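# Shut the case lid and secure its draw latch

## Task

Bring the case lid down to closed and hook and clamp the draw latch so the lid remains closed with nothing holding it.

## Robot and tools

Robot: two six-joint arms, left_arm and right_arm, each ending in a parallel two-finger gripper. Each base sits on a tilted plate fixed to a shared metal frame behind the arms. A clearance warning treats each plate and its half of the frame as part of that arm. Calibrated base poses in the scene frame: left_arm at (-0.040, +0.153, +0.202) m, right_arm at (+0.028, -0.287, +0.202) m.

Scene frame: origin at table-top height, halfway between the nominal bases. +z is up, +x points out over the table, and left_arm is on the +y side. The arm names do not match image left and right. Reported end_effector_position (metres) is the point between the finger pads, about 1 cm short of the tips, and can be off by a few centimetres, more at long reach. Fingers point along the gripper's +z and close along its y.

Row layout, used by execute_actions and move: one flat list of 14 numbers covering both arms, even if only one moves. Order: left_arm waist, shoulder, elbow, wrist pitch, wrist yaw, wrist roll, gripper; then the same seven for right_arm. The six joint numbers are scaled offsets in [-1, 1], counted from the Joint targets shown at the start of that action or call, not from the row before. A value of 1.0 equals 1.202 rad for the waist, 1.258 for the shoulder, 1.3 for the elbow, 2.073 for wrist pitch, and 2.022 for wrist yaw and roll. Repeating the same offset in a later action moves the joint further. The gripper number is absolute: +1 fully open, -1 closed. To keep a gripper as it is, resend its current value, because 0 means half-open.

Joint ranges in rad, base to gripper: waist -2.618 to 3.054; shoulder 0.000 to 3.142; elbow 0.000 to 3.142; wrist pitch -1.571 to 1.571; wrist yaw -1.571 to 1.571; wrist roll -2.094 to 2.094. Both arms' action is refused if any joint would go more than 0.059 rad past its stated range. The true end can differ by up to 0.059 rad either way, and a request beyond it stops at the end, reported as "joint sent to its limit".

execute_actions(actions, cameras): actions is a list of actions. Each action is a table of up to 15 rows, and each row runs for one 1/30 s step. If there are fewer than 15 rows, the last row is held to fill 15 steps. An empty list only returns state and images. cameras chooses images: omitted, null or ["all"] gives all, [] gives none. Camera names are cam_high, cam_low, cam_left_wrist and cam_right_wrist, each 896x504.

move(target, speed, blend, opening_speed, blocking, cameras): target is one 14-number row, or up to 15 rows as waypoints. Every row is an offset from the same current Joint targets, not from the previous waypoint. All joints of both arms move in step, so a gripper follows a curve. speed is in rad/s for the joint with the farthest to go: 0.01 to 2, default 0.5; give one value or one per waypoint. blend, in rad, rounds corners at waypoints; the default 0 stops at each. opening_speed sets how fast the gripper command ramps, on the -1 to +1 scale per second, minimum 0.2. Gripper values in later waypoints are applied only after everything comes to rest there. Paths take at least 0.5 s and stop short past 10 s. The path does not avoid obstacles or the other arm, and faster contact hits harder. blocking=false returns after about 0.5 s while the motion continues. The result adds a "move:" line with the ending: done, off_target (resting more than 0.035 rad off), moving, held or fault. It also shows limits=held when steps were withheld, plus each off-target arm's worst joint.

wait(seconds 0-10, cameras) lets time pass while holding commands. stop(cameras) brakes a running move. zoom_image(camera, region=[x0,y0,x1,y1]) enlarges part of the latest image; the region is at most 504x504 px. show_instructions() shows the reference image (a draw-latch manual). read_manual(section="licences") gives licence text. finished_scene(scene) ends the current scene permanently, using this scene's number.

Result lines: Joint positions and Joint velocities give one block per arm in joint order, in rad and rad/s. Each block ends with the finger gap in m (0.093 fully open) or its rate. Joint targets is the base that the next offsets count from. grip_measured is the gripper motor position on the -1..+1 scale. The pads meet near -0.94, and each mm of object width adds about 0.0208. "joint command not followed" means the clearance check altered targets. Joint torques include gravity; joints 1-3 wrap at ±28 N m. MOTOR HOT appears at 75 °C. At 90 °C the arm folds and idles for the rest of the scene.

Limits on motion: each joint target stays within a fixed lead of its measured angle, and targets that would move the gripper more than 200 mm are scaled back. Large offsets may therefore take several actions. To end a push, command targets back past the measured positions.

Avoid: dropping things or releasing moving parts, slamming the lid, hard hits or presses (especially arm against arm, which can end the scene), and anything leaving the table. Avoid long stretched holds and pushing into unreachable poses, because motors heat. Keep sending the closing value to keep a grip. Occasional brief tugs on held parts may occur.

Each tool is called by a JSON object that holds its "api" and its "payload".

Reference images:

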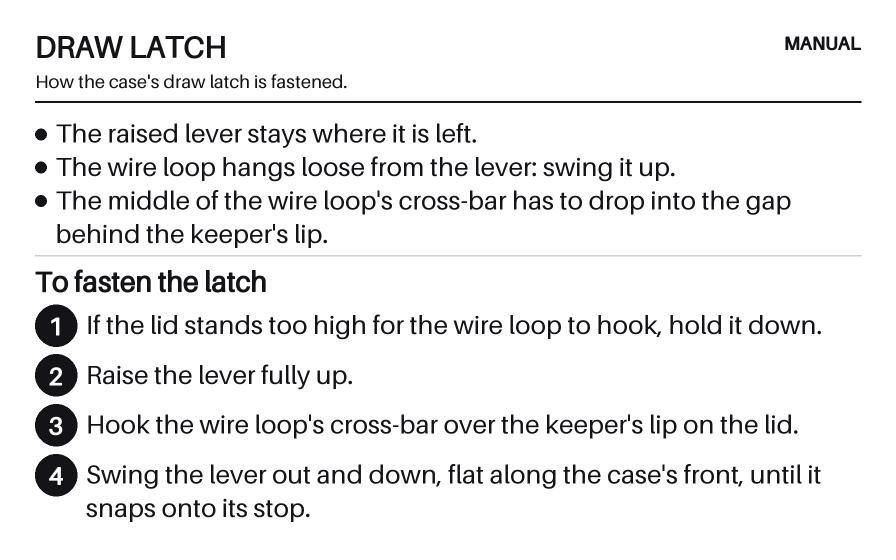

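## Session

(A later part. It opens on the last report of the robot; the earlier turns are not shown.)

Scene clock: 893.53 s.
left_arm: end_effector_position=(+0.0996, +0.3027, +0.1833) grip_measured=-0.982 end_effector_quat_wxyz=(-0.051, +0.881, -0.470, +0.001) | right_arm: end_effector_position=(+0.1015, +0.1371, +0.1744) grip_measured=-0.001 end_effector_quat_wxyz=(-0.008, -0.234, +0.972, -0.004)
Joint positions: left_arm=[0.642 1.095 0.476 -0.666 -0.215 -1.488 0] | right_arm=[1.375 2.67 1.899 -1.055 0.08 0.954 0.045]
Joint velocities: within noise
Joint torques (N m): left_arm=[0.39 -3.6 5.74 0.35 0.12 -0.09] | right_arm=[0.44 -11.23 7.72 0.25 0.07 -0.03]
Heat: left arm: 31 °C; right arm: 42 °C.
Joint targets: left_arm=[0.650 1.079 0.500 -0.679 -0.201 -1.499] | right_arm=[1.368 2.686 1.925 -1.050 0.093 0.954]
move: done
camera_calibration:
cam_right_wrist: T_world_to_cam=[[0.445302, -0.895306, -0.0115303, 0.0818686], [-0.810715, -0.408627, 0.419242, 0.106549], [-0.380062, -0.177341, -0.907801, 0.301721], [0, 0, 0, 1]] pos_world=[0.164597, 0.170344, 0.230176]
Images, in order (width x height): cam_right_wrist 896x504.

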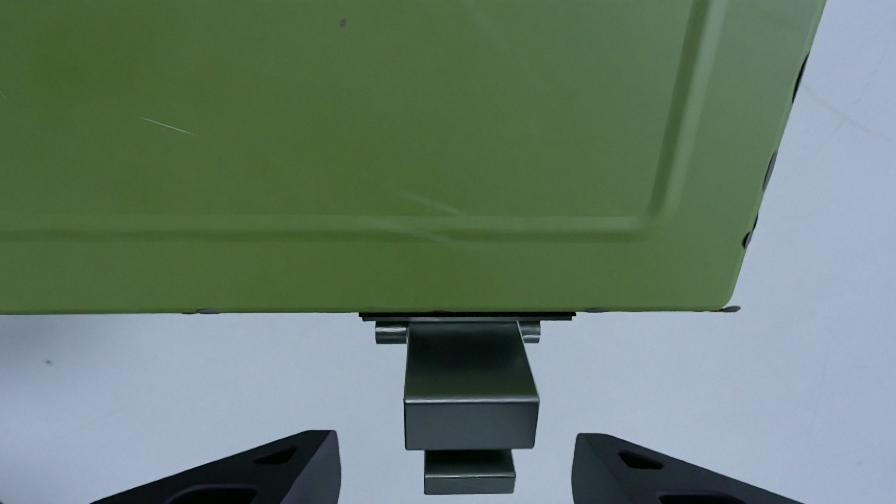

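{"api": "move", "payload": {"target": [0,0,0,0,0,0,-1,0,0,0,0,0,0,-0.72], "opening_speed": 0.5, "cameras": ["cam_right_wrist"]}}

{"api": "zoom_image", "payload": {"camera": "cam_right_wrist", "region": [300, 240, 620, 504]}}

Scene clock: 908.20 s.
left_arm: end_effector_position=(+0.0996, +0.3027, +0.1833) grip_measured=-0.982 end_effector_quat_wxyz=(-0.051, +0.881, -0.470, +0.001) | right_arm: end_effector_position=(+0.1020, +0.1348, +0.1746) grip_measured=-0.708 end_effector_quat_wxyz=(-0.010, -0.233, +0.972, -0.008)
Joint positions: left_arm=[0.642 1.095 0.476 -0.666 -0.215 -1.488 0] | right_arm=[1.373 2.67 1.9 -1.065 0.08 0.954 0.011]
Joint velocities: within noise
Joint torques (N m): left_arm=[0.36 -3.59 5.74 0.35 0.11 -0.1] | right_arm=[0.55 -11.29 7.75 0.37 0.13 -0.02]
Heat: left arm: 31 °C; right arm: 42 °C.
Joint targets: left_arm=[0.650 1.079 0.500 -0.679 -0.201 -1.499] | right_arm=[1.368 2.686 1.925 -1.050 0.093 0.954]
move: done
camera_calibration:
cam_right_wrist: T_world_to_cam=[[0.444079, -0.89598, -0.00384611, 0.0784374], [-0.810479, -0.403524, 0.424607, 0.104225], [-0.381991, -0.185442, -0.90537, 0.302566], [0, 0, 0, 1]] pos_world=[0.165217, 0.168444, 0.229981]
Images, in order (width x height): cam_right_wrist 896x504.

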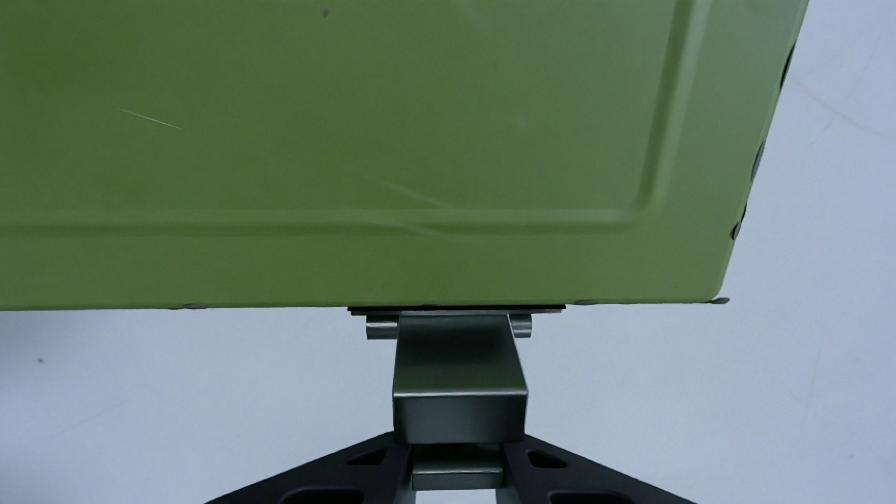

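Scaled by 1.575 from the camera's 896x504 image, which has a finer 1280x720 frame.

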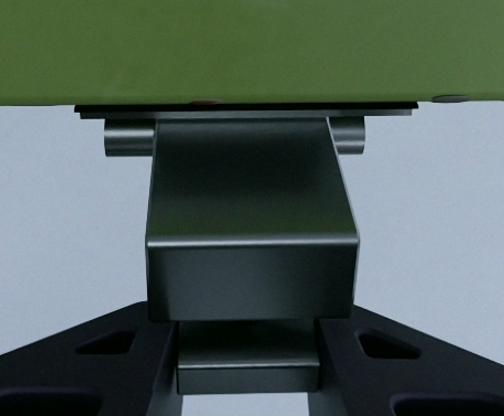

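{"api": "move", "payload": {"target": [[0,0,0,0,0,0,-1,0.028,-0.041,-0.092,0.031,-0.004,0.016,-0.72],[0,0,0,0,0,0,-1,0.053,-0.0546,-0.1575,0.063,-0.008,0.031,-0.72],[0,0,0,0,0,0,-1,0.067,-0.046,-0.202,0.0955,-0.010,0.039,-0.72]], "speed": 0.1, "blend": 0.02, "cameras": ["cam_right_wrist","cam_high"]}}

{"api": "zoom_image", "payload": {"camera": "cam_right_wrist", "region": [260, 140, 660, 504]}}

Scene clock: 943.07 s.
left_arm: end_effector_position=(+0.0996, +0.3027, +0.1833) grip_measured=-0.982 end_effector_quat_wxyz=(-0.051, +0.881, -0.470, +0.001) | right_arm: end_effector_position=(+0.0649, +0.1171, +0.1471) grip_measured=-0.708 end_effector_quat_wxyz=(-0.005, -0.238, +0.971, -0.005)
Joint positions: left_arm=[0.642 1.095 0.476 -0.666 -0.215 -1.488 0] | right_arm=[1.45 2.622 1.684 -0.892 0.066 1.019 0.011]
Joint velocities: within noise
Joint torques (N m): left_arm=[0.39 -3.6 5.72 0.34 0.1 -0.09] | right_arm=[0.73 -12.38 5.3 0.19 -0.05 -0.03]
Heat: left arm: 32 °C; right arm: 43 °C.
Joint targets: left_arm=[0.650 1.079 0.500 -0.679 -0.201 -1.499] | right_arm=[1.449 2.622 1.685 -0.893 0.066 1.019]
move: held (right_arm; a check stopped the path); limits=held; right_arm: the wrist pitch is farthest, 0.040 rad from its target
joint command not followed: on one or more control steps a check withheld the commanded joint targets of the right arm, and it was not sent them on those steps.
cause: the commanded joint targets, or the way to them, would bring a part of the robot too close to another arm (this arm's fingers and the left arm's base or mounting).
camera_calibration:
cam_right_wrist: T_world_to_cam=[[0.451874, -0.892035, -0.00916641, 0.0788082], [-0.810051, -0.414604, 0.414634, 0.0814627], [-0.373668, -0.179937, -0.909942, 0.259673], [0, 0, 0, 1]] pos_world=[0.127409, 0.150799, 0.203233]
Images, in order (width x height): cam_high 896x504, cam_right_wrist 896x504.

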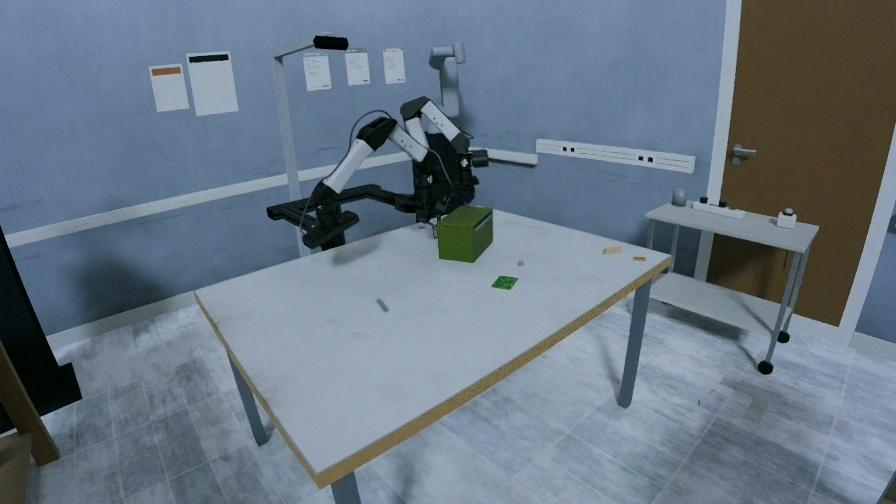

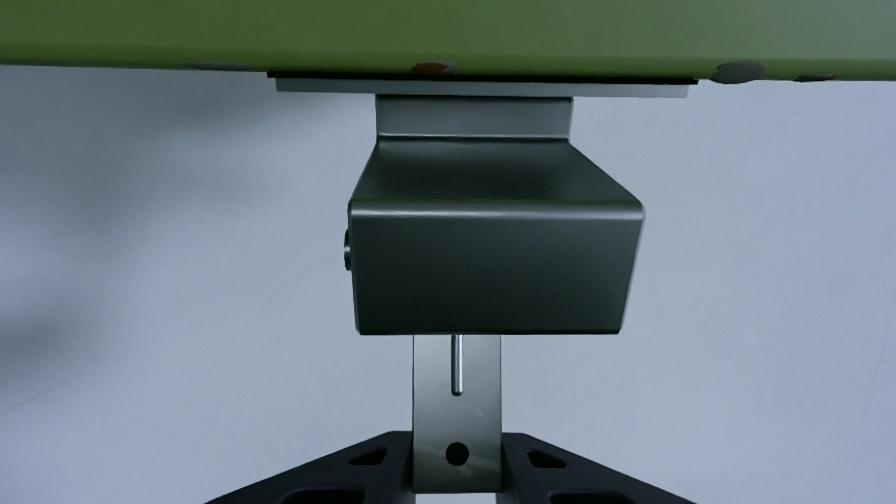

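Scaled by 1.260 from the camera's 896x504 image, which has a finer 1280x720 frame.

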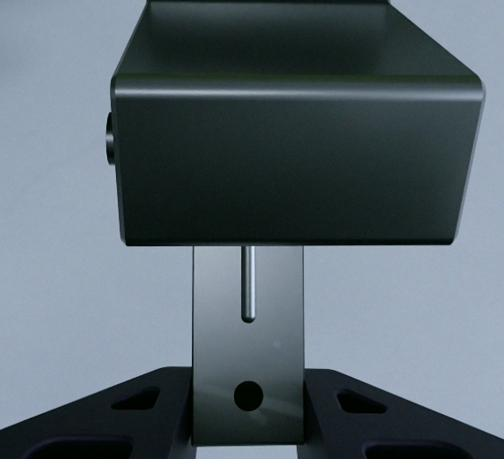

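{"api": "move", "payload": {"target": [[0,0,0,0,0,0,-1,0,0,0,0,0,0,-0.45],[0,0,0,0,0,0,-1,0.003,-0.074,0.0925,-0.097,0.003,0.008,-0.45]], "speed": 0.3, "opening_speed": 1.0, "cameras": ["cam_right_wrist"]}}

{"api": "zoom_image", "payload": {"camera": "cam_right_wrist", "region": [300, 100, 600, 420]}}

Scene clock: 972.97 s.
left_arm: end_effector_position=(+0.0996, +0.3027, +0.1833) grip_measured=-0.982 end_effector_quat_wxyz=(-0.051, +0.881, -0.470, +0.001) | right_arm: end_effector_position=(+0.0683, +0.1142, +0.1955) grip_measured=-0.451 end_effector_quat_wxyz=(-0.009, -0.235, +0.972, -0.017)
Joint positions: left_arm=[0.642 1.095 0.476 -0.666 -0.215 -1.488 0] | right_arm=[1.45 2.564 1.785 -1.077 0.066 1.026 0.024]
Joint velocities: within noise
Joint torques (N m): left_arm=[0.39 -3.59 5.76 0.36 0.11 -0.09] | right_arm=[1.02 -15.32 7.24 0 0.05 0.11]
Heat: left arm: 33 °C; right arm: 46 °C.
Joint targets: left_arm=[0.650 1.079 0.500 -0.679 -0.201 -1.499] | right_arm=[1.453 2.529 1.805 -1.094 0.072 1.035]
move: done
camera_calibration:
cam_right_wrist: T_world_to_cam=[[0.446744, -0.894569, 0.012854, 0.0714623], [-0.811684, -0.399225, 0.426367, 0.0589736], [-0.376283, -0.200911, -0.904459, 0.30596], [0, 0, 0, 1]] pos_world=[0.13107, 0.148942, 0.250665]
Images, in order (width x height): cam_right_wrist 896x504.

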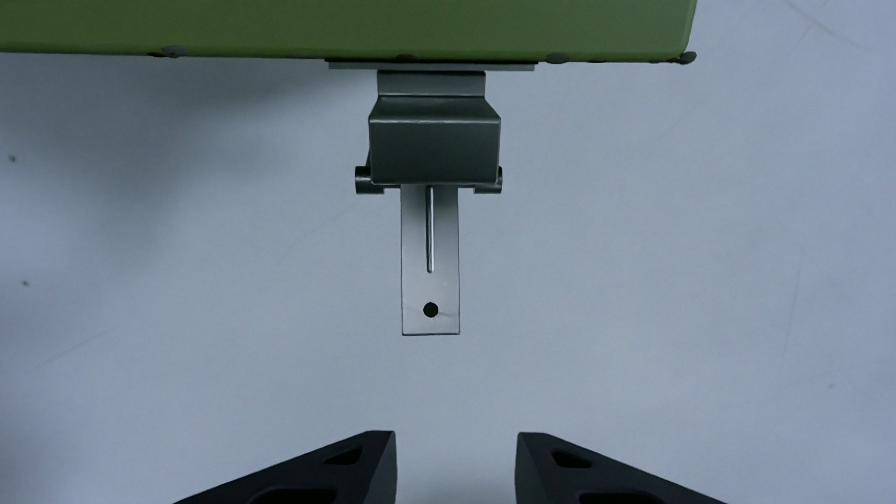

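Scaled by 1.575 from the camera's 896x504 image, which has a finer 1280x720 frame.

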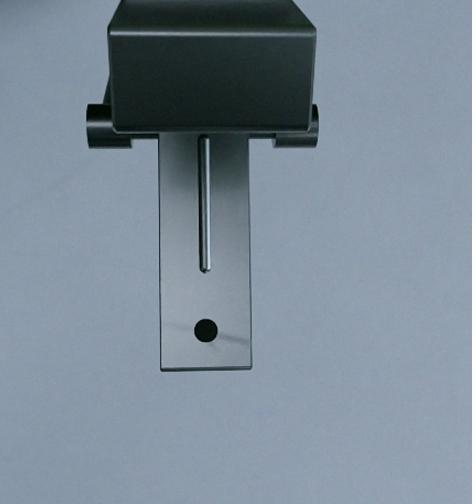

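{"api": "move", "payload": {"target": [0,0,0,0,0,0,-1,-0.169,-0.341,-1.0,0.721,-0.085,0.032,-1], "speed": 0.9, "opening_speed": 1.0, "cameras": ["cam_right_wrist","cam_low"]}}

Scene clock: 1016.87 s.
left_arm: end_effector_position=(+0.0996, +0.3027, +0.1833) grip_measured=-0.982 end_effector_quat_wxyz=(-0.051, +0.881, -0.470, +0.001) | right_arm: end_effector_position=(+0.0873, +0.0197, +0.1350) grip_measured=-0.973 end_effector_quat_wxyz=(+0.010, -0.099, +0.950, +0.296)
Joint positions: left_arm=[0.642 1.095 0.476 -0.666 -0.215 -1.488 0] | right_arm=[1.257 2.126 0.51 0.383 -0.085 1.091 0]
Joint velocities: within noise
Joint torques (N m): left_arm=[0.39 -3.62 5.74 0.36 0.1 -0.09] | right_arm=[0.02 -8.99 3.19 1.52 -0.31 0.05]
Heat: left arm: 33 °C; right arm: 54 °C.
Joint targets: left_arm=[0.650 1.079 0.500 -0.679 -0.201 -1.499] | right_arm=[1.250 2.100 0.505 0.401 -0.099 1.100]
move: done
camera_calibration:
cam_right_wrist: T_world_to_cam=[[0.183436, -0.798264, -0.573695, 0.0794618], [-0.881634, -0.391736, 0.26318, 0.0904293], [-0.434824, 0.457513, -0.775635, 0.214114], [0, 0, 0, 1]] pos_world=[0.158252, 0.000895842, 0.187862]
Images, in order (width x height): cam_low 896x504, cam_right_wrist 896x504.

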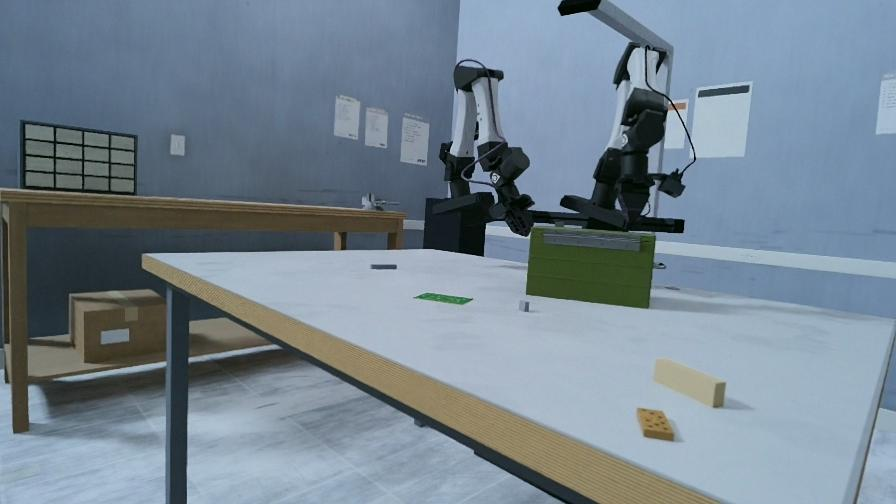

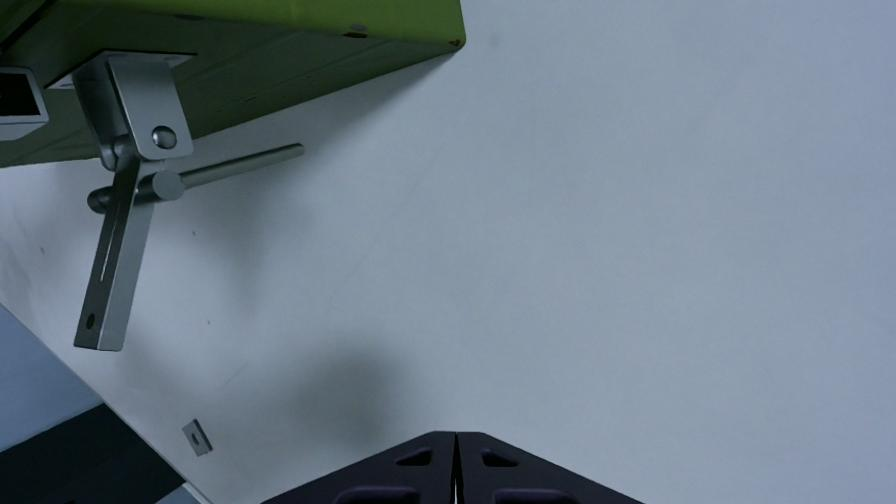

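{"api": "move", "payload": {"target": [0,0,0,0,0,0,-1,-0.157,0.483,0.032,0.4655,-0.117,0.042,-1], "speed": 0.5, "cameras": ["cam_right_wrist"]}}

Scene clock: 1029.70 s.
left_arm: end_effector_position=(+0.0996, +0.3027, +0.1833) grip_measured=-0.982 end_effector_quat_wxyz=(-0.051, +0.881, -0.470, +0.001) | right_arm: end_effector_position=(+0.1220, +0.0697, +0.1026) grip_measured=-0.973 end_effector_quat_wxyz=(-0.004, -0.015, +0.862, +0.507)
Joint positions: left_arm=[0.642 1.095 0.476 -0.666 -0.215 -1.488 0] | right_arm=[1.068 2.697 0.538 1.347 -0.322 1.175 0]
Joint velocities: within noise
Joint torques (N m): left_arm=[0.4 -3.59 5.76 0.35 0.11 -0.09] | right_arm=[0.46 -7.2 1.4 2 -0.4 0.01]
Heat: left arm: 34 °C; right arm: 51 °C.
Joint targets: left_arm=[0.650 1.079 0.500 -0.679 -0.201 -1.499] | right_arm=[1.061 2.708 0.547 1.366 -0.336 1.185]
move: done
camera_calibration:
cam_right_wrist: T_world_to_cam=[[0.0102635, -0.471843, -0.881623, 0.12439], [-0.905713, -0.378029, 0.191776, 0.158493], [-0.423767, 0.796529, -0.431234, 0.120927], [0, 0, 0, 1]] pos_world=[0.193517, 0.0222851, 0.131418]
Images, in order (width x height): cam_right_wrist 896x504.

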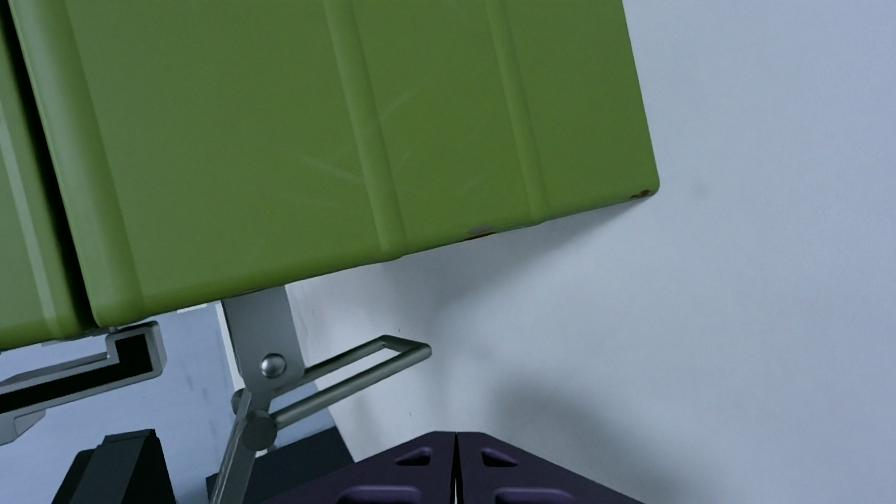

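{"api": "move", "payload": {"target": [0,0,0,0,0,0,-1,0.05,0.007,0.0877,-0.0446,0.021,0.0217,-1], "speed": 0.15, "cameras": ["cam_right_wrist"]}}

Scene clock: 1070.57 s.
left_arm: end_effector_position=(+0.0996, +0.3027, +0.1833) grip_measured=-0.982 end_effector_quat_wxyz=(-0.051, +0.881, -0.470, +0.001) | right_arm: end_effector_position=(+0.1237, +0.1047, +0.1096) grip_measured=-0.973 end_effector_quat_wxyz=(-0.006, -0.017, +0.851, +0.524)
Joint positions: left_arm=[0.642 1.095 0.476 -0.666 -0.215 -1.488 0] | right_arm=[1.114 2.703 0.652 1.288 -0.308 1.219 0]
Joint velocities: within noise
Joint torques (N m): left_arm=[0.38 -3.6 5.75 0.35 0.11 -0.09] | right_arm=[1.7 -7.6 2.19 1.82 -0.1 -0.01]
Heat: left arm: 34 °C; right arm: 42 °C.
Joint targets: left_arm=[0.650 1.079 0.500 -0.679 -0.201 -1.499] | right_arm=[1.121 2.717 0.661 1.273 -0.294 1.229]
move: done
camera_calibration:
cam_right_wrist: T_world_to_cam=[[0.0111804, -0.436065, -0.899846, 0.145167], [-0.903713, -0.389581, 0.177563, 0.174456], [-0.427992, 0.811217, -0.398434, 0.0921808], [0, 0, 0, 1]] pos_world=[0.195487, 0.0564884, 0.136379]
Images, in order (width x height): cam_right_wrist 896x504.

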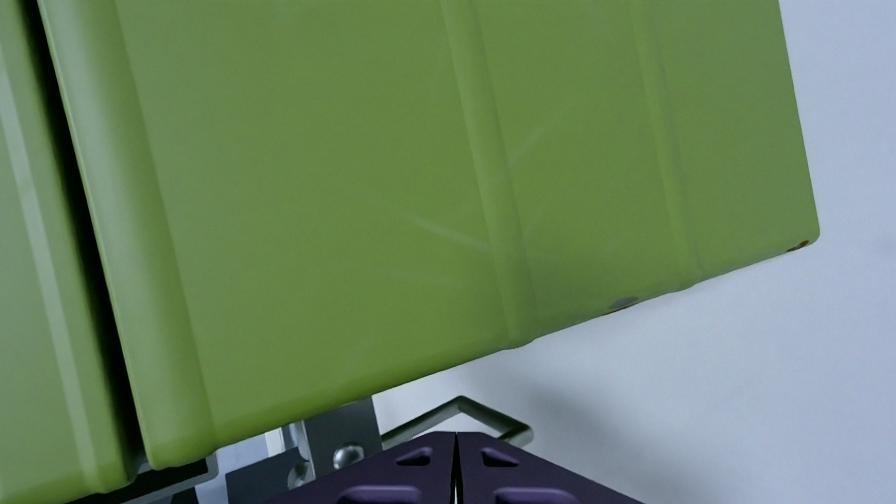

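{"api": "move", "payload": {"target": [0,0,0,0,0,0,-1,0.0045,0.0173,0.0303,-0.0077,0.002,0.003,-1], "speed": 0.1, "cameras": ["cam_right_wrist"]}}

Scene clock: 1092.20 s.
left_arm: end_effector_position=(+0.0996, +0.3027, +0.1833) grip_measured=-0.982 end_effector_quat_wxyz=(-0.051, +0.881, -0.470, +0.001) | right_arm: end_effector_position=(+0.1251, +0.1122, +0.1050) grip_measured=-0.973 end_effector_quat_wxyz=(-0.006, -0.015, +0.852, +0.524)
Joint positions: left_arm=[0.642 1.095 0.476 -0.666 -0.215 -1.488 0] | right_arm=[1.119 2.725 0.689 1.272 -0.303 1.225 0]
Joint velocities: within noise
Joint torques (N m): left_arm=[0.34 -3.55 5.76 0.35 0.11 -0.09] | right_arm=[1.77 -8.03 2.44 1.8 -0.09 -0.01]
Heat: left arm: 34 °C; right arm: 41 °C.
Joint targets: left_arm=[0.650 1.079 0.500 -0.679 -0.201 -1.499] | right_arm=[1.127 2.738 0.700 1.257 -0.290 1.235]
move: done
camera_calibration:
cam_right_wrist: T_world_to_cam=[[0.00814696, -0.437339, -0.89926, 0.144723], [-0.904144, -0.387366, 0.180197, 0.178901], [-0.42715, 0.811592, -0.398573, 0.0847541], [0, 0, 0, 1]] pos_world=[0.196776, 0.0638077, 0.131687]
Images, in order (width x height): cam_right_wrist 896x504.

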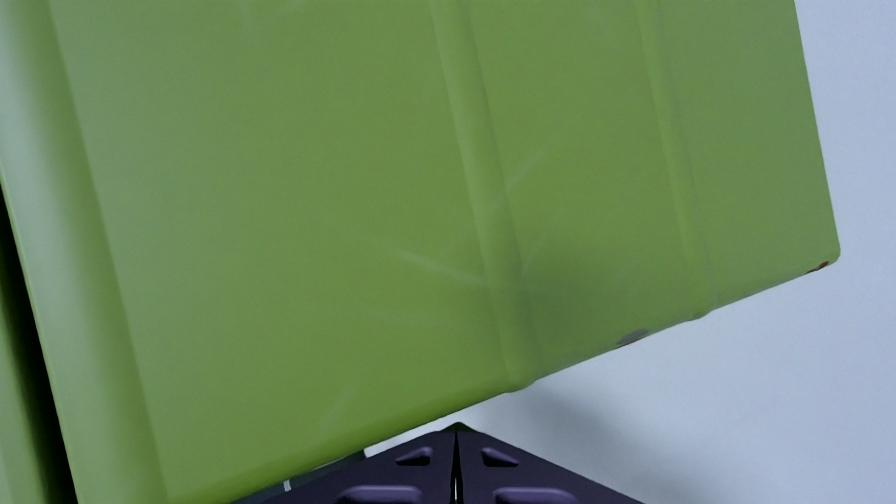

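{"api": "move", "payload": {"target": [0,0,0,0,0,0,-1,0.0277,0.0063,0.0219,-0.0066,0.0119,0.0113,-1], "speed": 0.08, "cameras": ["cam_right_wrist","cam_low"]}}

Scene clock: 1108.00 s.
left_arm: end_effector_position=(+0.0996, +0.3027, +0.1833) grip_measured=-0.982 end_effector_quat_wxyz=(-0.051, +0.881, -0.470, +0.001) | right_arm: end_effector_position=(+0.1248, +0.1120, +0.0952) grip_measured=-0.973 end_effector_quat_wxyz=(+0.001, +0.000, +0.863, +0.505)
Joint positions: left_arm=[0.642 1.095 0.476 -0.666 -0.215 -1.488 0] | right_arm=[1.139 2.735 0.702 1.24 -0.249 1.249 0]
Joint velocities: within noise
Joint torques (N m): left_arm=[0.39 -3.6 5.75 0.35 0.11 -0.09] | right_arm=[2.8 -8.1 3.79 1.94 -0.44 -0.01]
Heat: left arm: 35 °C; right arm: 40 °C.
Joint targets: left_arm=[0.650 1.079 0.500 -0.679 -0.201 -1.499] | right_arm=[1.160 2.746 0.729 1.244 -0.265 1.257]
move: done
camera_calibration:
cam_right_wrist: T_world_to_cam=[[-0.0092507, -0.475961, -0.879418, 0.140502], [-0.915797, -0.349114, 0.198582, 0.175833], [-0.401534, 0.807206, -0.432654, 0.0814011], [0, 0, 0, 1]] pos_world=[0.195012, 0.0625516, 0.123861]
Images, in order (width x height): cam_low 896x504, cam_right_wrist 896x504.

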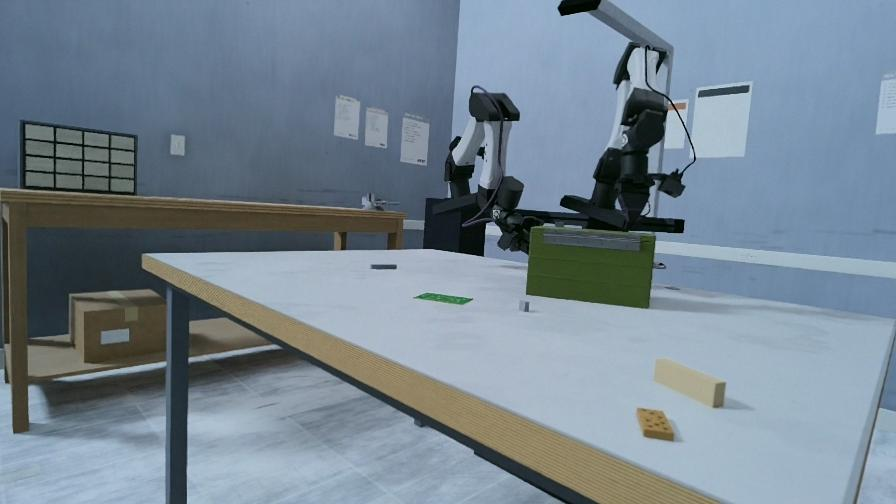

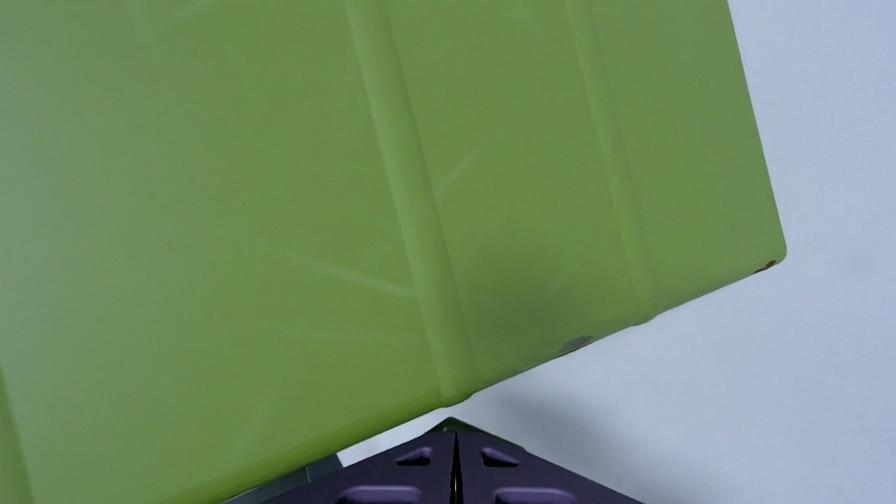

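{"api": "move", "payload": {"target": [0,0,0,0,0,0,-1,-0.059,-0.011,-0.0263,0.0017,-0.0251,-0.0257,-1], "speed": 0.1, "cameras": ["cam_right_wrist"]}}

Scene clock: 1126.23 s.
left_arm: end_effector_position=(+0.0996, +0.3027, +0.1833) grip_measured=-0.982 end_effector_quat_wxyz=(-0.051, +0.881, -0.470, +0.001) | right_arm: end_effector_position=(+0.1314, +0.1091, +0.0957) grip_measured=-0.973 end_effector_quat_wxyz=(-0.006, -0.008, +0.859, +0.512)
Joint positions: left_arm=[0.642 1.095 0.476 -0.666 -0.215 -1.488 0] | right_arm=[1.097 2.735 0.703 1.239 -0.302 1.214 0]
Joint velocities: within noise
Joint torques (N m): left_arm=[0.38 -3.59 5.76 0.36 0.11 -0.1] | right_arm=[0.57 -9.55 0.88 1.98 -0.38 -0.12]
Heat: left arm: 35 °C; right arm: 40 °C.
Joint targets: left_arm=[0.650 1.079 0.500 -0.679 -0.201 -1.499] | right_arm=[1.089 2.732 0.695 1.247 -0.316 1.205]
move: done
camera_calibration:
cam_right_wrist: T_world_to_cam=[[-0.00357974, -0.463045, -0.886328, 0.138128], [-0.907641, -0.37052, 0.197237, 0.18212], [-0.419732, 0.805173, -0.418952, 0.0879345], [0, 0, 0, 1]] pos_world=[0.202703, 0.0606361, 0.123346]
Images, in order (width x height): cam_right_wrist 896x504.

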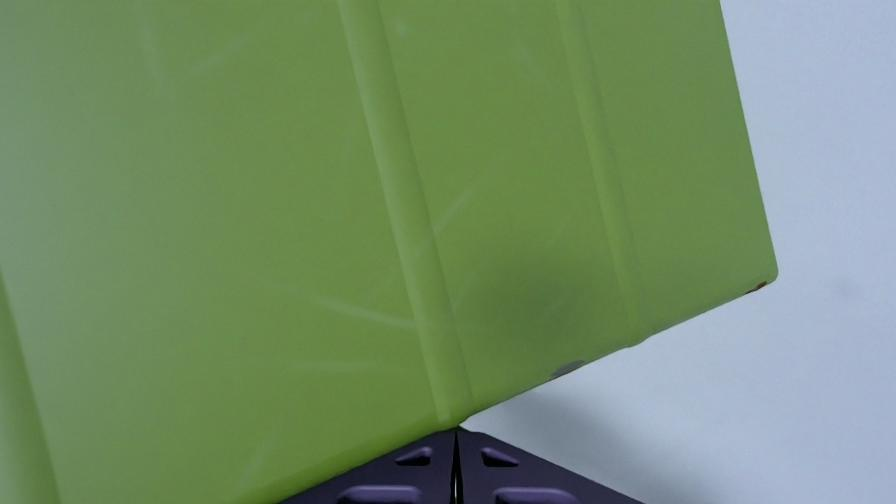

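{"api": "move", "payload": {"target": [0,0,0,0,0,0,-1,0.0458,-0.012,0.0254,-0.0178,0.0183,0.0208,-1], "speed": 0.08, "cameras": ["cam_right_wrist"]}}

Scene clock: 1137.70 s.
left_arm: end_effector_position=(+0.0996, +0.3027, +0.1833) grip_measured=-0.982 end_effector_quat_wxyz=(-0.051, +0.881, -0.470, +0.001) | right_arm: end_effector_position=(+0.1250, +0.1118, +0.0938) grip_measured=-0.973 end_effector_quat_wxyz=(-0.007, -0.004, +0.864, +0.504)
Joint positions: left_arm=[0.642 1.095 0.476 -0.666 -0.215 -1.488 0] | right_arm=[1.127 2.735 0.708 1.223 -0.273 1.239 0]
Joint velocities: within noise
Joint torques (N m): left_arm=[0.4 -3.56 5.76 0.36 0.1 -0.09] | right_arm=[2.65 -10.91 2.96 1.76 -0.3 0.01]
Heat: left arm: 35 °C; right arm: 40 °C.
Joint targets: left_arm=[0.650 1.079 0.500 -0.679 -0.201 -1.499] | right_arm=[1.144 2.717 0.727 1.210 -0.279 1.248]
move: done
camera_calibration:
cam_right_wrist: T_world_to_cam=[[-0.0104293, -0.478042, -0.878275, 0.139422], [-0.908503, -0.362408, 0.208045, 0.17584], [-0.417748, 0.800086, -0.430523, 0.083692], [0, 0, 0, 1]] pos_world=[0.196167, 0.0634144, 0.121899]
Images, in order (width x height): cam_right_wrist 896x504.

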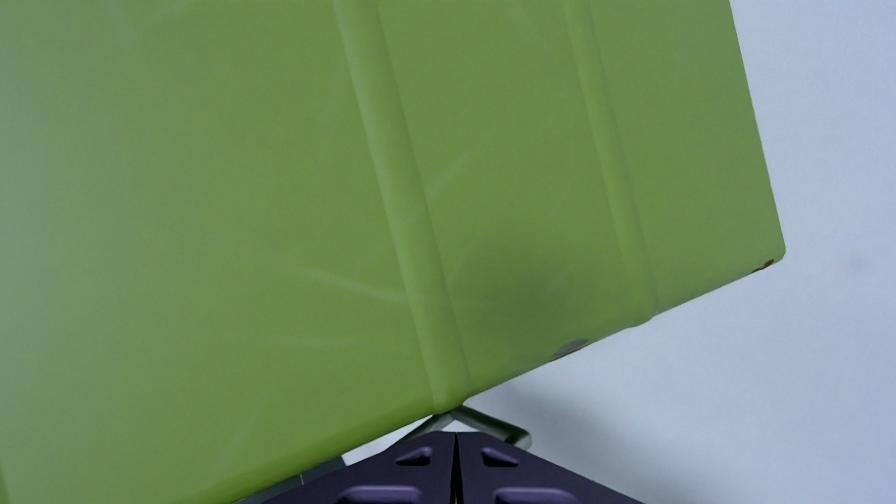

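{"api": "move", "payload": {"target": [0,0,0,0,0,0,-1,0.0333,0.0175,-0.0562,0.0695,0.089,0.0574,-1], "speed": 0.15, "cameras": ["cam_right_wrist"]}}

Scene clock: 1184.57 s.
left_arm: end_effector_position=(+0.0996, +0.3027, +0.1833) grip_measured=-0.982 end_effector_quat_wxyz=(-0.051, +0.881, -0.470, +0.001) | right_arm: end_effector_position=(+0.1333, +0.1073, +0.1029) grip_measured=-0.973 end_effector_quat_wxyz=(+0.034, +0.059, +0.856, +0.512)
Joint positions: left_arm=[0.642 1.095 0.476 -0.666 -0.215 -1.488 0] | right_arm=[1.176 2.735 0.66 1.336 -0.114 1.354 0]
Joint velocities: within noise
Joint torques (N m): left_arm=[0.39 -3.62 5.74 0.35 0.11 -0.09] | right_arm=[1.63 -8.65 0.92 2.09 -0.09 0.06]
Heat: left arm: 36 °C; right arm: 42 °C.
Joint targets: left_arm=[0.650 1.079 0.500 -0.679 -0.201 -1.499] | right_arm=[1.184 2.739 0.654 1.355 -0.099 1.364]
move: done
camera_calibration:
cam_right_wrist: T_world_to_cam=[[-0.0755223, -0.453866, -0.887864, 0.152438], [-0.954306, -0.225283, 0.196336, 0.172456], [-0.289131, 0.862121, -0.416113, 0.069318], [0, 0, 0, 1]] pos_world=[0.196131, 0.0482777, 0.130329]
Images, in order (width x height): cam_right_wrist 896x504.

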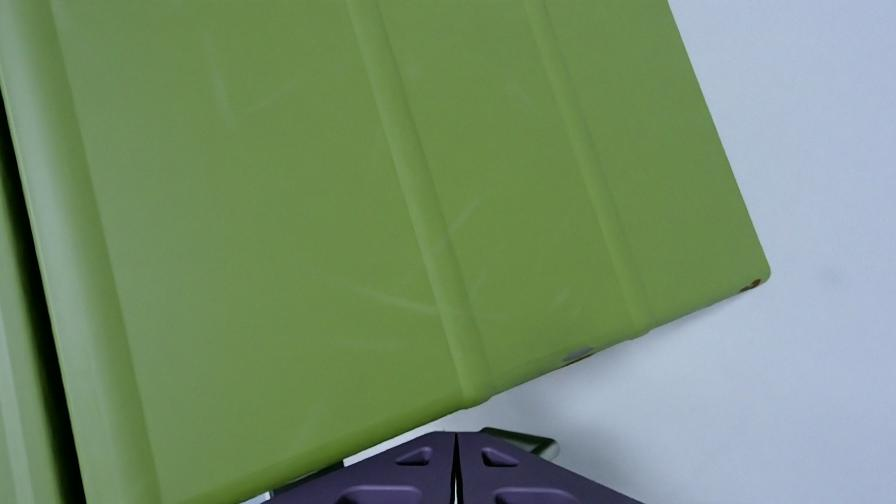

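{"api": "move", "payload": {"target": [0,0,0,0,0,0,-1,0.0416,0.0056,0.0442,-0.0236,0.0188,0.0163,-1], "speed": 0.08, "cameras": ["cam_right_wrist"]}}

Scene clock: 1192.47 s.
left_arm: end_effector_position=(+0.0996, +0.3027, +0.1833) grip_measured=-0.982 end_effector_quat_wxyz=(-0.051, +0.881, -0.470, +0.001) | right_arm: end_effector_position=(+0.1275, +0.1200, +0.1087) grip_measured=-0.973 end_effector_quat_wxyz=(+0.042, +0.062, +0.851, +0.519)
Joint positions: left_arm=[0.642 1.095 0.476 -0.666 -0.215 -1.488 0] | right_arm=[1.223 2.735 0.69 1.331 -0.067 1.384 0]
Joint velocities: within noise
Joint torques (N m): left_arm=[0.39 -3.6 5.72 0.35 0.1 -0.09] | right_arm=[1.83 -8.18 3.48 1.75 -0.09 0.09]
Heat: left arm: 36 °C; right arm: 42 °C.
Joint targets: left_arm=[0.650 1.079 0.500 -0.679 -0.201 -1.499] | right_arm=[1.234 2.746 0.712 1.306 -0.061 1.397]
move: done
camera_calibration:
cam_right_wrist: T_world_to_cam=[[-0.0697773, -0.437582, -0.896467, 0.161092], [-0.95928, -0.217132, 0.180652, 0.169993], [-0.273702, 0.872569, -0.404613, 0.0546866], [0, 0, 0, 1]] pos_world=[0.189279, 0.0596839, 0.135831]
Images, in order (width x height): cam_right_wrist 896x504.

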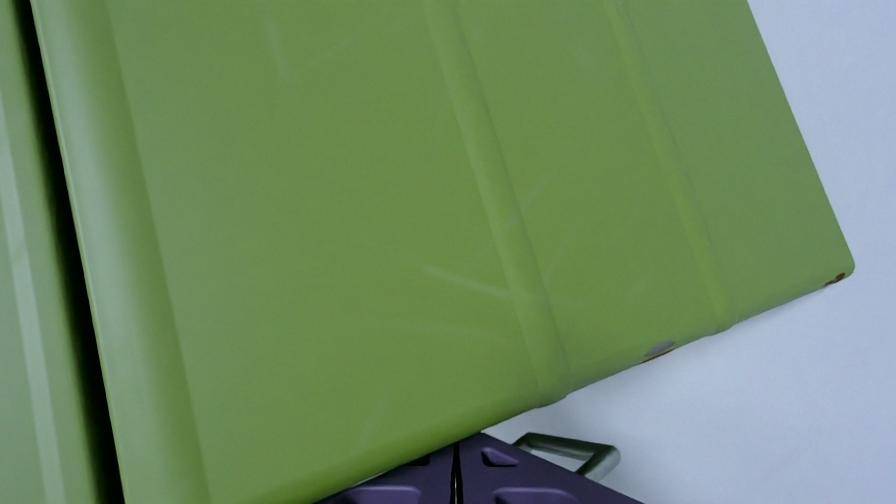

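{"api": "move", "payload": {"target": [[0,0,0,0,0,0,-1,0.007,0.0169,0.0158,0,0.0027,0.003,-1],[0,0,0,0,0,0,-1,0.0354,0.0212,-0.0075,0.0178,0.0153,0.0138,-1]], "speed": 0.08, "cameras": ["cam_right_wrist"]}}

Scene clock: 1211.67 s.
left_arm: end_effector_position=(+0.0996, +0.3027, +0.1833) grip_measured=-0.982 end_effector_quat_wxyz=(-0.051, +0.881, -0.470, +0.001) | right_arm: end_effector_position=(+0.1280, +0.1206, +0.1076) grip_measured=-0.973 end_effector_quat_wxyz=(+0.063, +0.076, +0.849, +0.519)
Joint positions: left_arm=[0.642 1.095 0.476 -0.666 -0.215 -1.488 0] | right_arm=[1.254 2.752 0.693 1.357 0.006 1.407 0]
Joint velocities: within noise
Joint torques (N m): left_arm=[0.39 -3.59 5.78 0.36 0.11 -0.09] | right_arm=[2.91 -7.34 2.32 1.9 -0.44 0.14]
Heat: left arm: 36 °C; right arm: 41 °C.
Joint targets: left_arm=[0.650 1.079 0.500 -0.679 -0.201 -1.499] | right_arm=[1.276 2.773 0.702 1.343 -0.030 1.425]
move: off_target (right_arm); right_arm: the wrist yaw is farthest, 0.036 rad from its target
camera_calibration:
cam_right_wrist: T_world_to_cam=[[-0.0706395, -0.434083, -0.898099, 0.16027], [-0.971987, -0.172383, 0.15977, 0.169283], [-0.22417, 0.884226, -0.409746, 0.0466586], [0, 0, 0, 1]] pos_world=[0.186321, 0.0574951, 0.13601]
Images, in order (width x height): cam_right_wrist 896x504.

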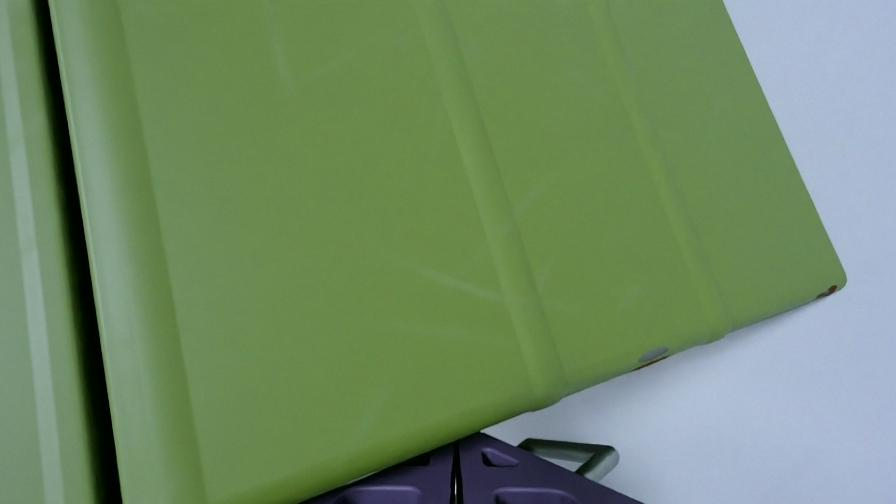

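{"api": "move", "payload": {"target": [[0,0,0,0,0,0,-1,-0.0284,-0.0043,0.0233,-0.0178,-0.0126,-0.0108,-1],[0,0,0,0,0,0,-1,-0.0765,-0.027,-0.037,0.0058,-0.034,-0.03,-1],[0,0,0,0,0,0,-1,-0.1789,-0.0517,-0.1192,0.011,-0.1513,-0.1187,-1]], "speed": [0.08,0.15,0.3], "blend": 0.01, "cameras": ["cam_right_wrist"]}}

Scene clock: 1242.43 s.
left_arm: end_effector_position=(+0.0996, +0.3027, +0.1833) grip_measured=-0.982 end_effector_quat_wxyz=(-0.051, +0.881, -0.470, +0.001) | right_arm: end_effector_position=(+0.1194, +0.0682, +0.0915) grip_measured=-0.973 end_effector_quat_wxyz=(-0.012, -0.006, +0.865, +0.501)
Joint positions: left_arm=[0.642 1.095 0.476 -0.666 -0.215 -1.488 0] | right_arm=[1.068 2.741 0.552 1.36 -0.321 1.193 0]
Joint velocities: within noise
Joint torques (N m): left_arm=[0.36 -3.58 5.74 0.35 0.1 -0.1] | right_arm=[0.5 -11.18 0.25 1.93 -0.43 -0.18]
Heat: left arm: 36 °C; right arm: 40 °C.
Joint targets: left_arm=[0.650 1.079 0.500 -0.679 -0.201 -1.499] | right_arm=[1.061 2.708 0.547 1.365 -0.336 1.185]
move: done
camera_calibration:
cam_right_wrist: T_world_to_cam=[[-0.0124417, -0.484875, -0.874495, 0.116855], [-0.90361, -0.369043, 0.217476, 0.154405], [-0.428175, 0.792909, -0.433546, 0.11724], [0, 0, 0, 1]] pos_world=[0.191175, 0.0206815, 0.119438]
Images, in order (width x height): cam_right_wrist 896x504.

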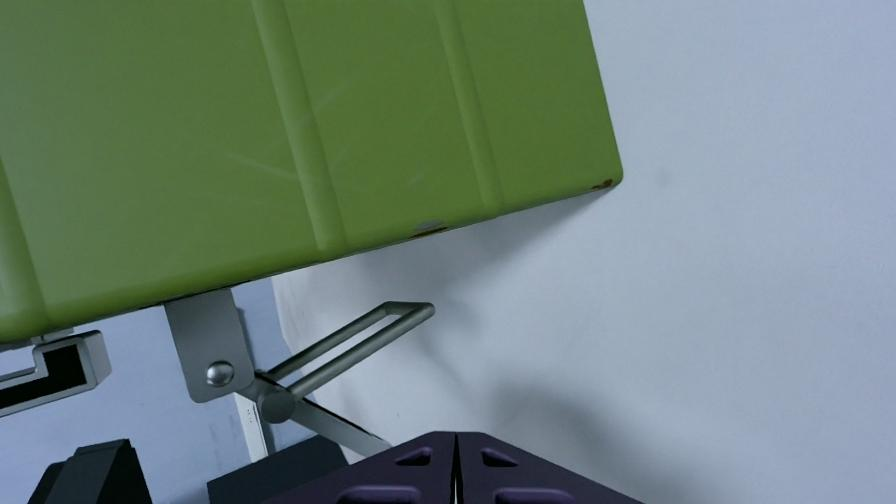

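{"api": "move", "payload": {"target": [0,0,0,0,0,0,-1,0.0191,0.0731,0.0273,0.0405,0.0084,0.0074,-1], "speed": 0.3, "cameras": ["cam_right_wrist"]}}

Scene clock: 1336.40 s.
left_arm: end_effector_position=(+0.0996, +0.3027, +0.1833) grip_measured=-0.982 end_effector_quat_wxyz=(-0.051, +0.881, -0.470, +0.001) | right_arm: end_effector_position=(+0.1191, +0.0751, +0.0913) grip_measured=-0.973 end_effector_quat_wxyz=(-0.003, -0.013, +0.855, +0.519)
Joint positions: left_arm=[0.642 1.095 0.476 -0.666 -0.215 -1.488 0] | right_arm=[1.077 2.789 0.575 1.431 -0.323 1.192 0]
Joint velocities: within noise
Joint torques (N m): left_arm=[0.4 -3.59 5.76 0.35 0.11 -0.09] | right_arm=[1.68 -7.36 1.09 2.09 -0.21 0]
Heat: left arm: 37 °C; right arm: 45 °C.
Joint targets: left_arm=[0.650 1.079 0.500 -0.679 -0.201 -1.499] | right_arm=[1.084 2.800 0.583 1.449 -0.319 1.199]
move: done
camera_calibration:
cam_right_wrist: T_world_to_cam=[[0.00821838, -0.448272, -0.893859, 0.116551], [-0.906947, -0.379829, 0.182146, 0.161219], [-0.421164, 0.809186, -0.409681, 0.107342], [0, 0, 0, 1]] pos_world=[0.190468, 0.0266223, 0.11879]
Images, in order (width x height): cam_right_wrist 896x504.

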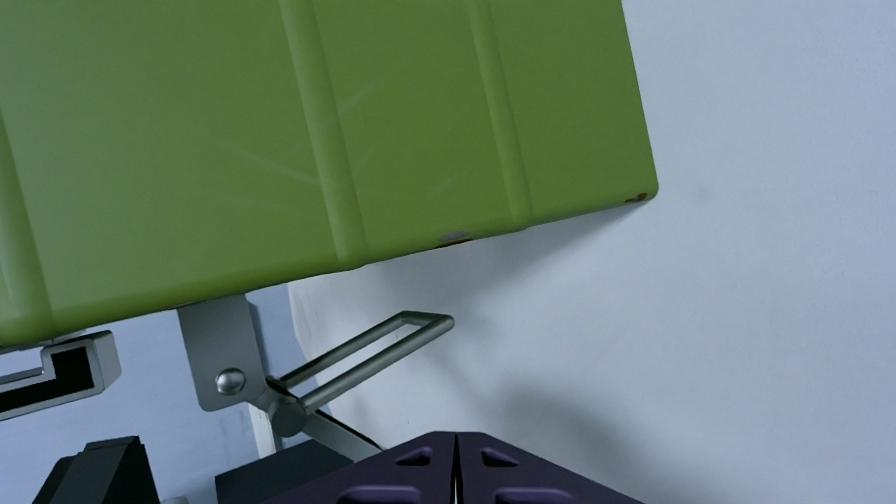

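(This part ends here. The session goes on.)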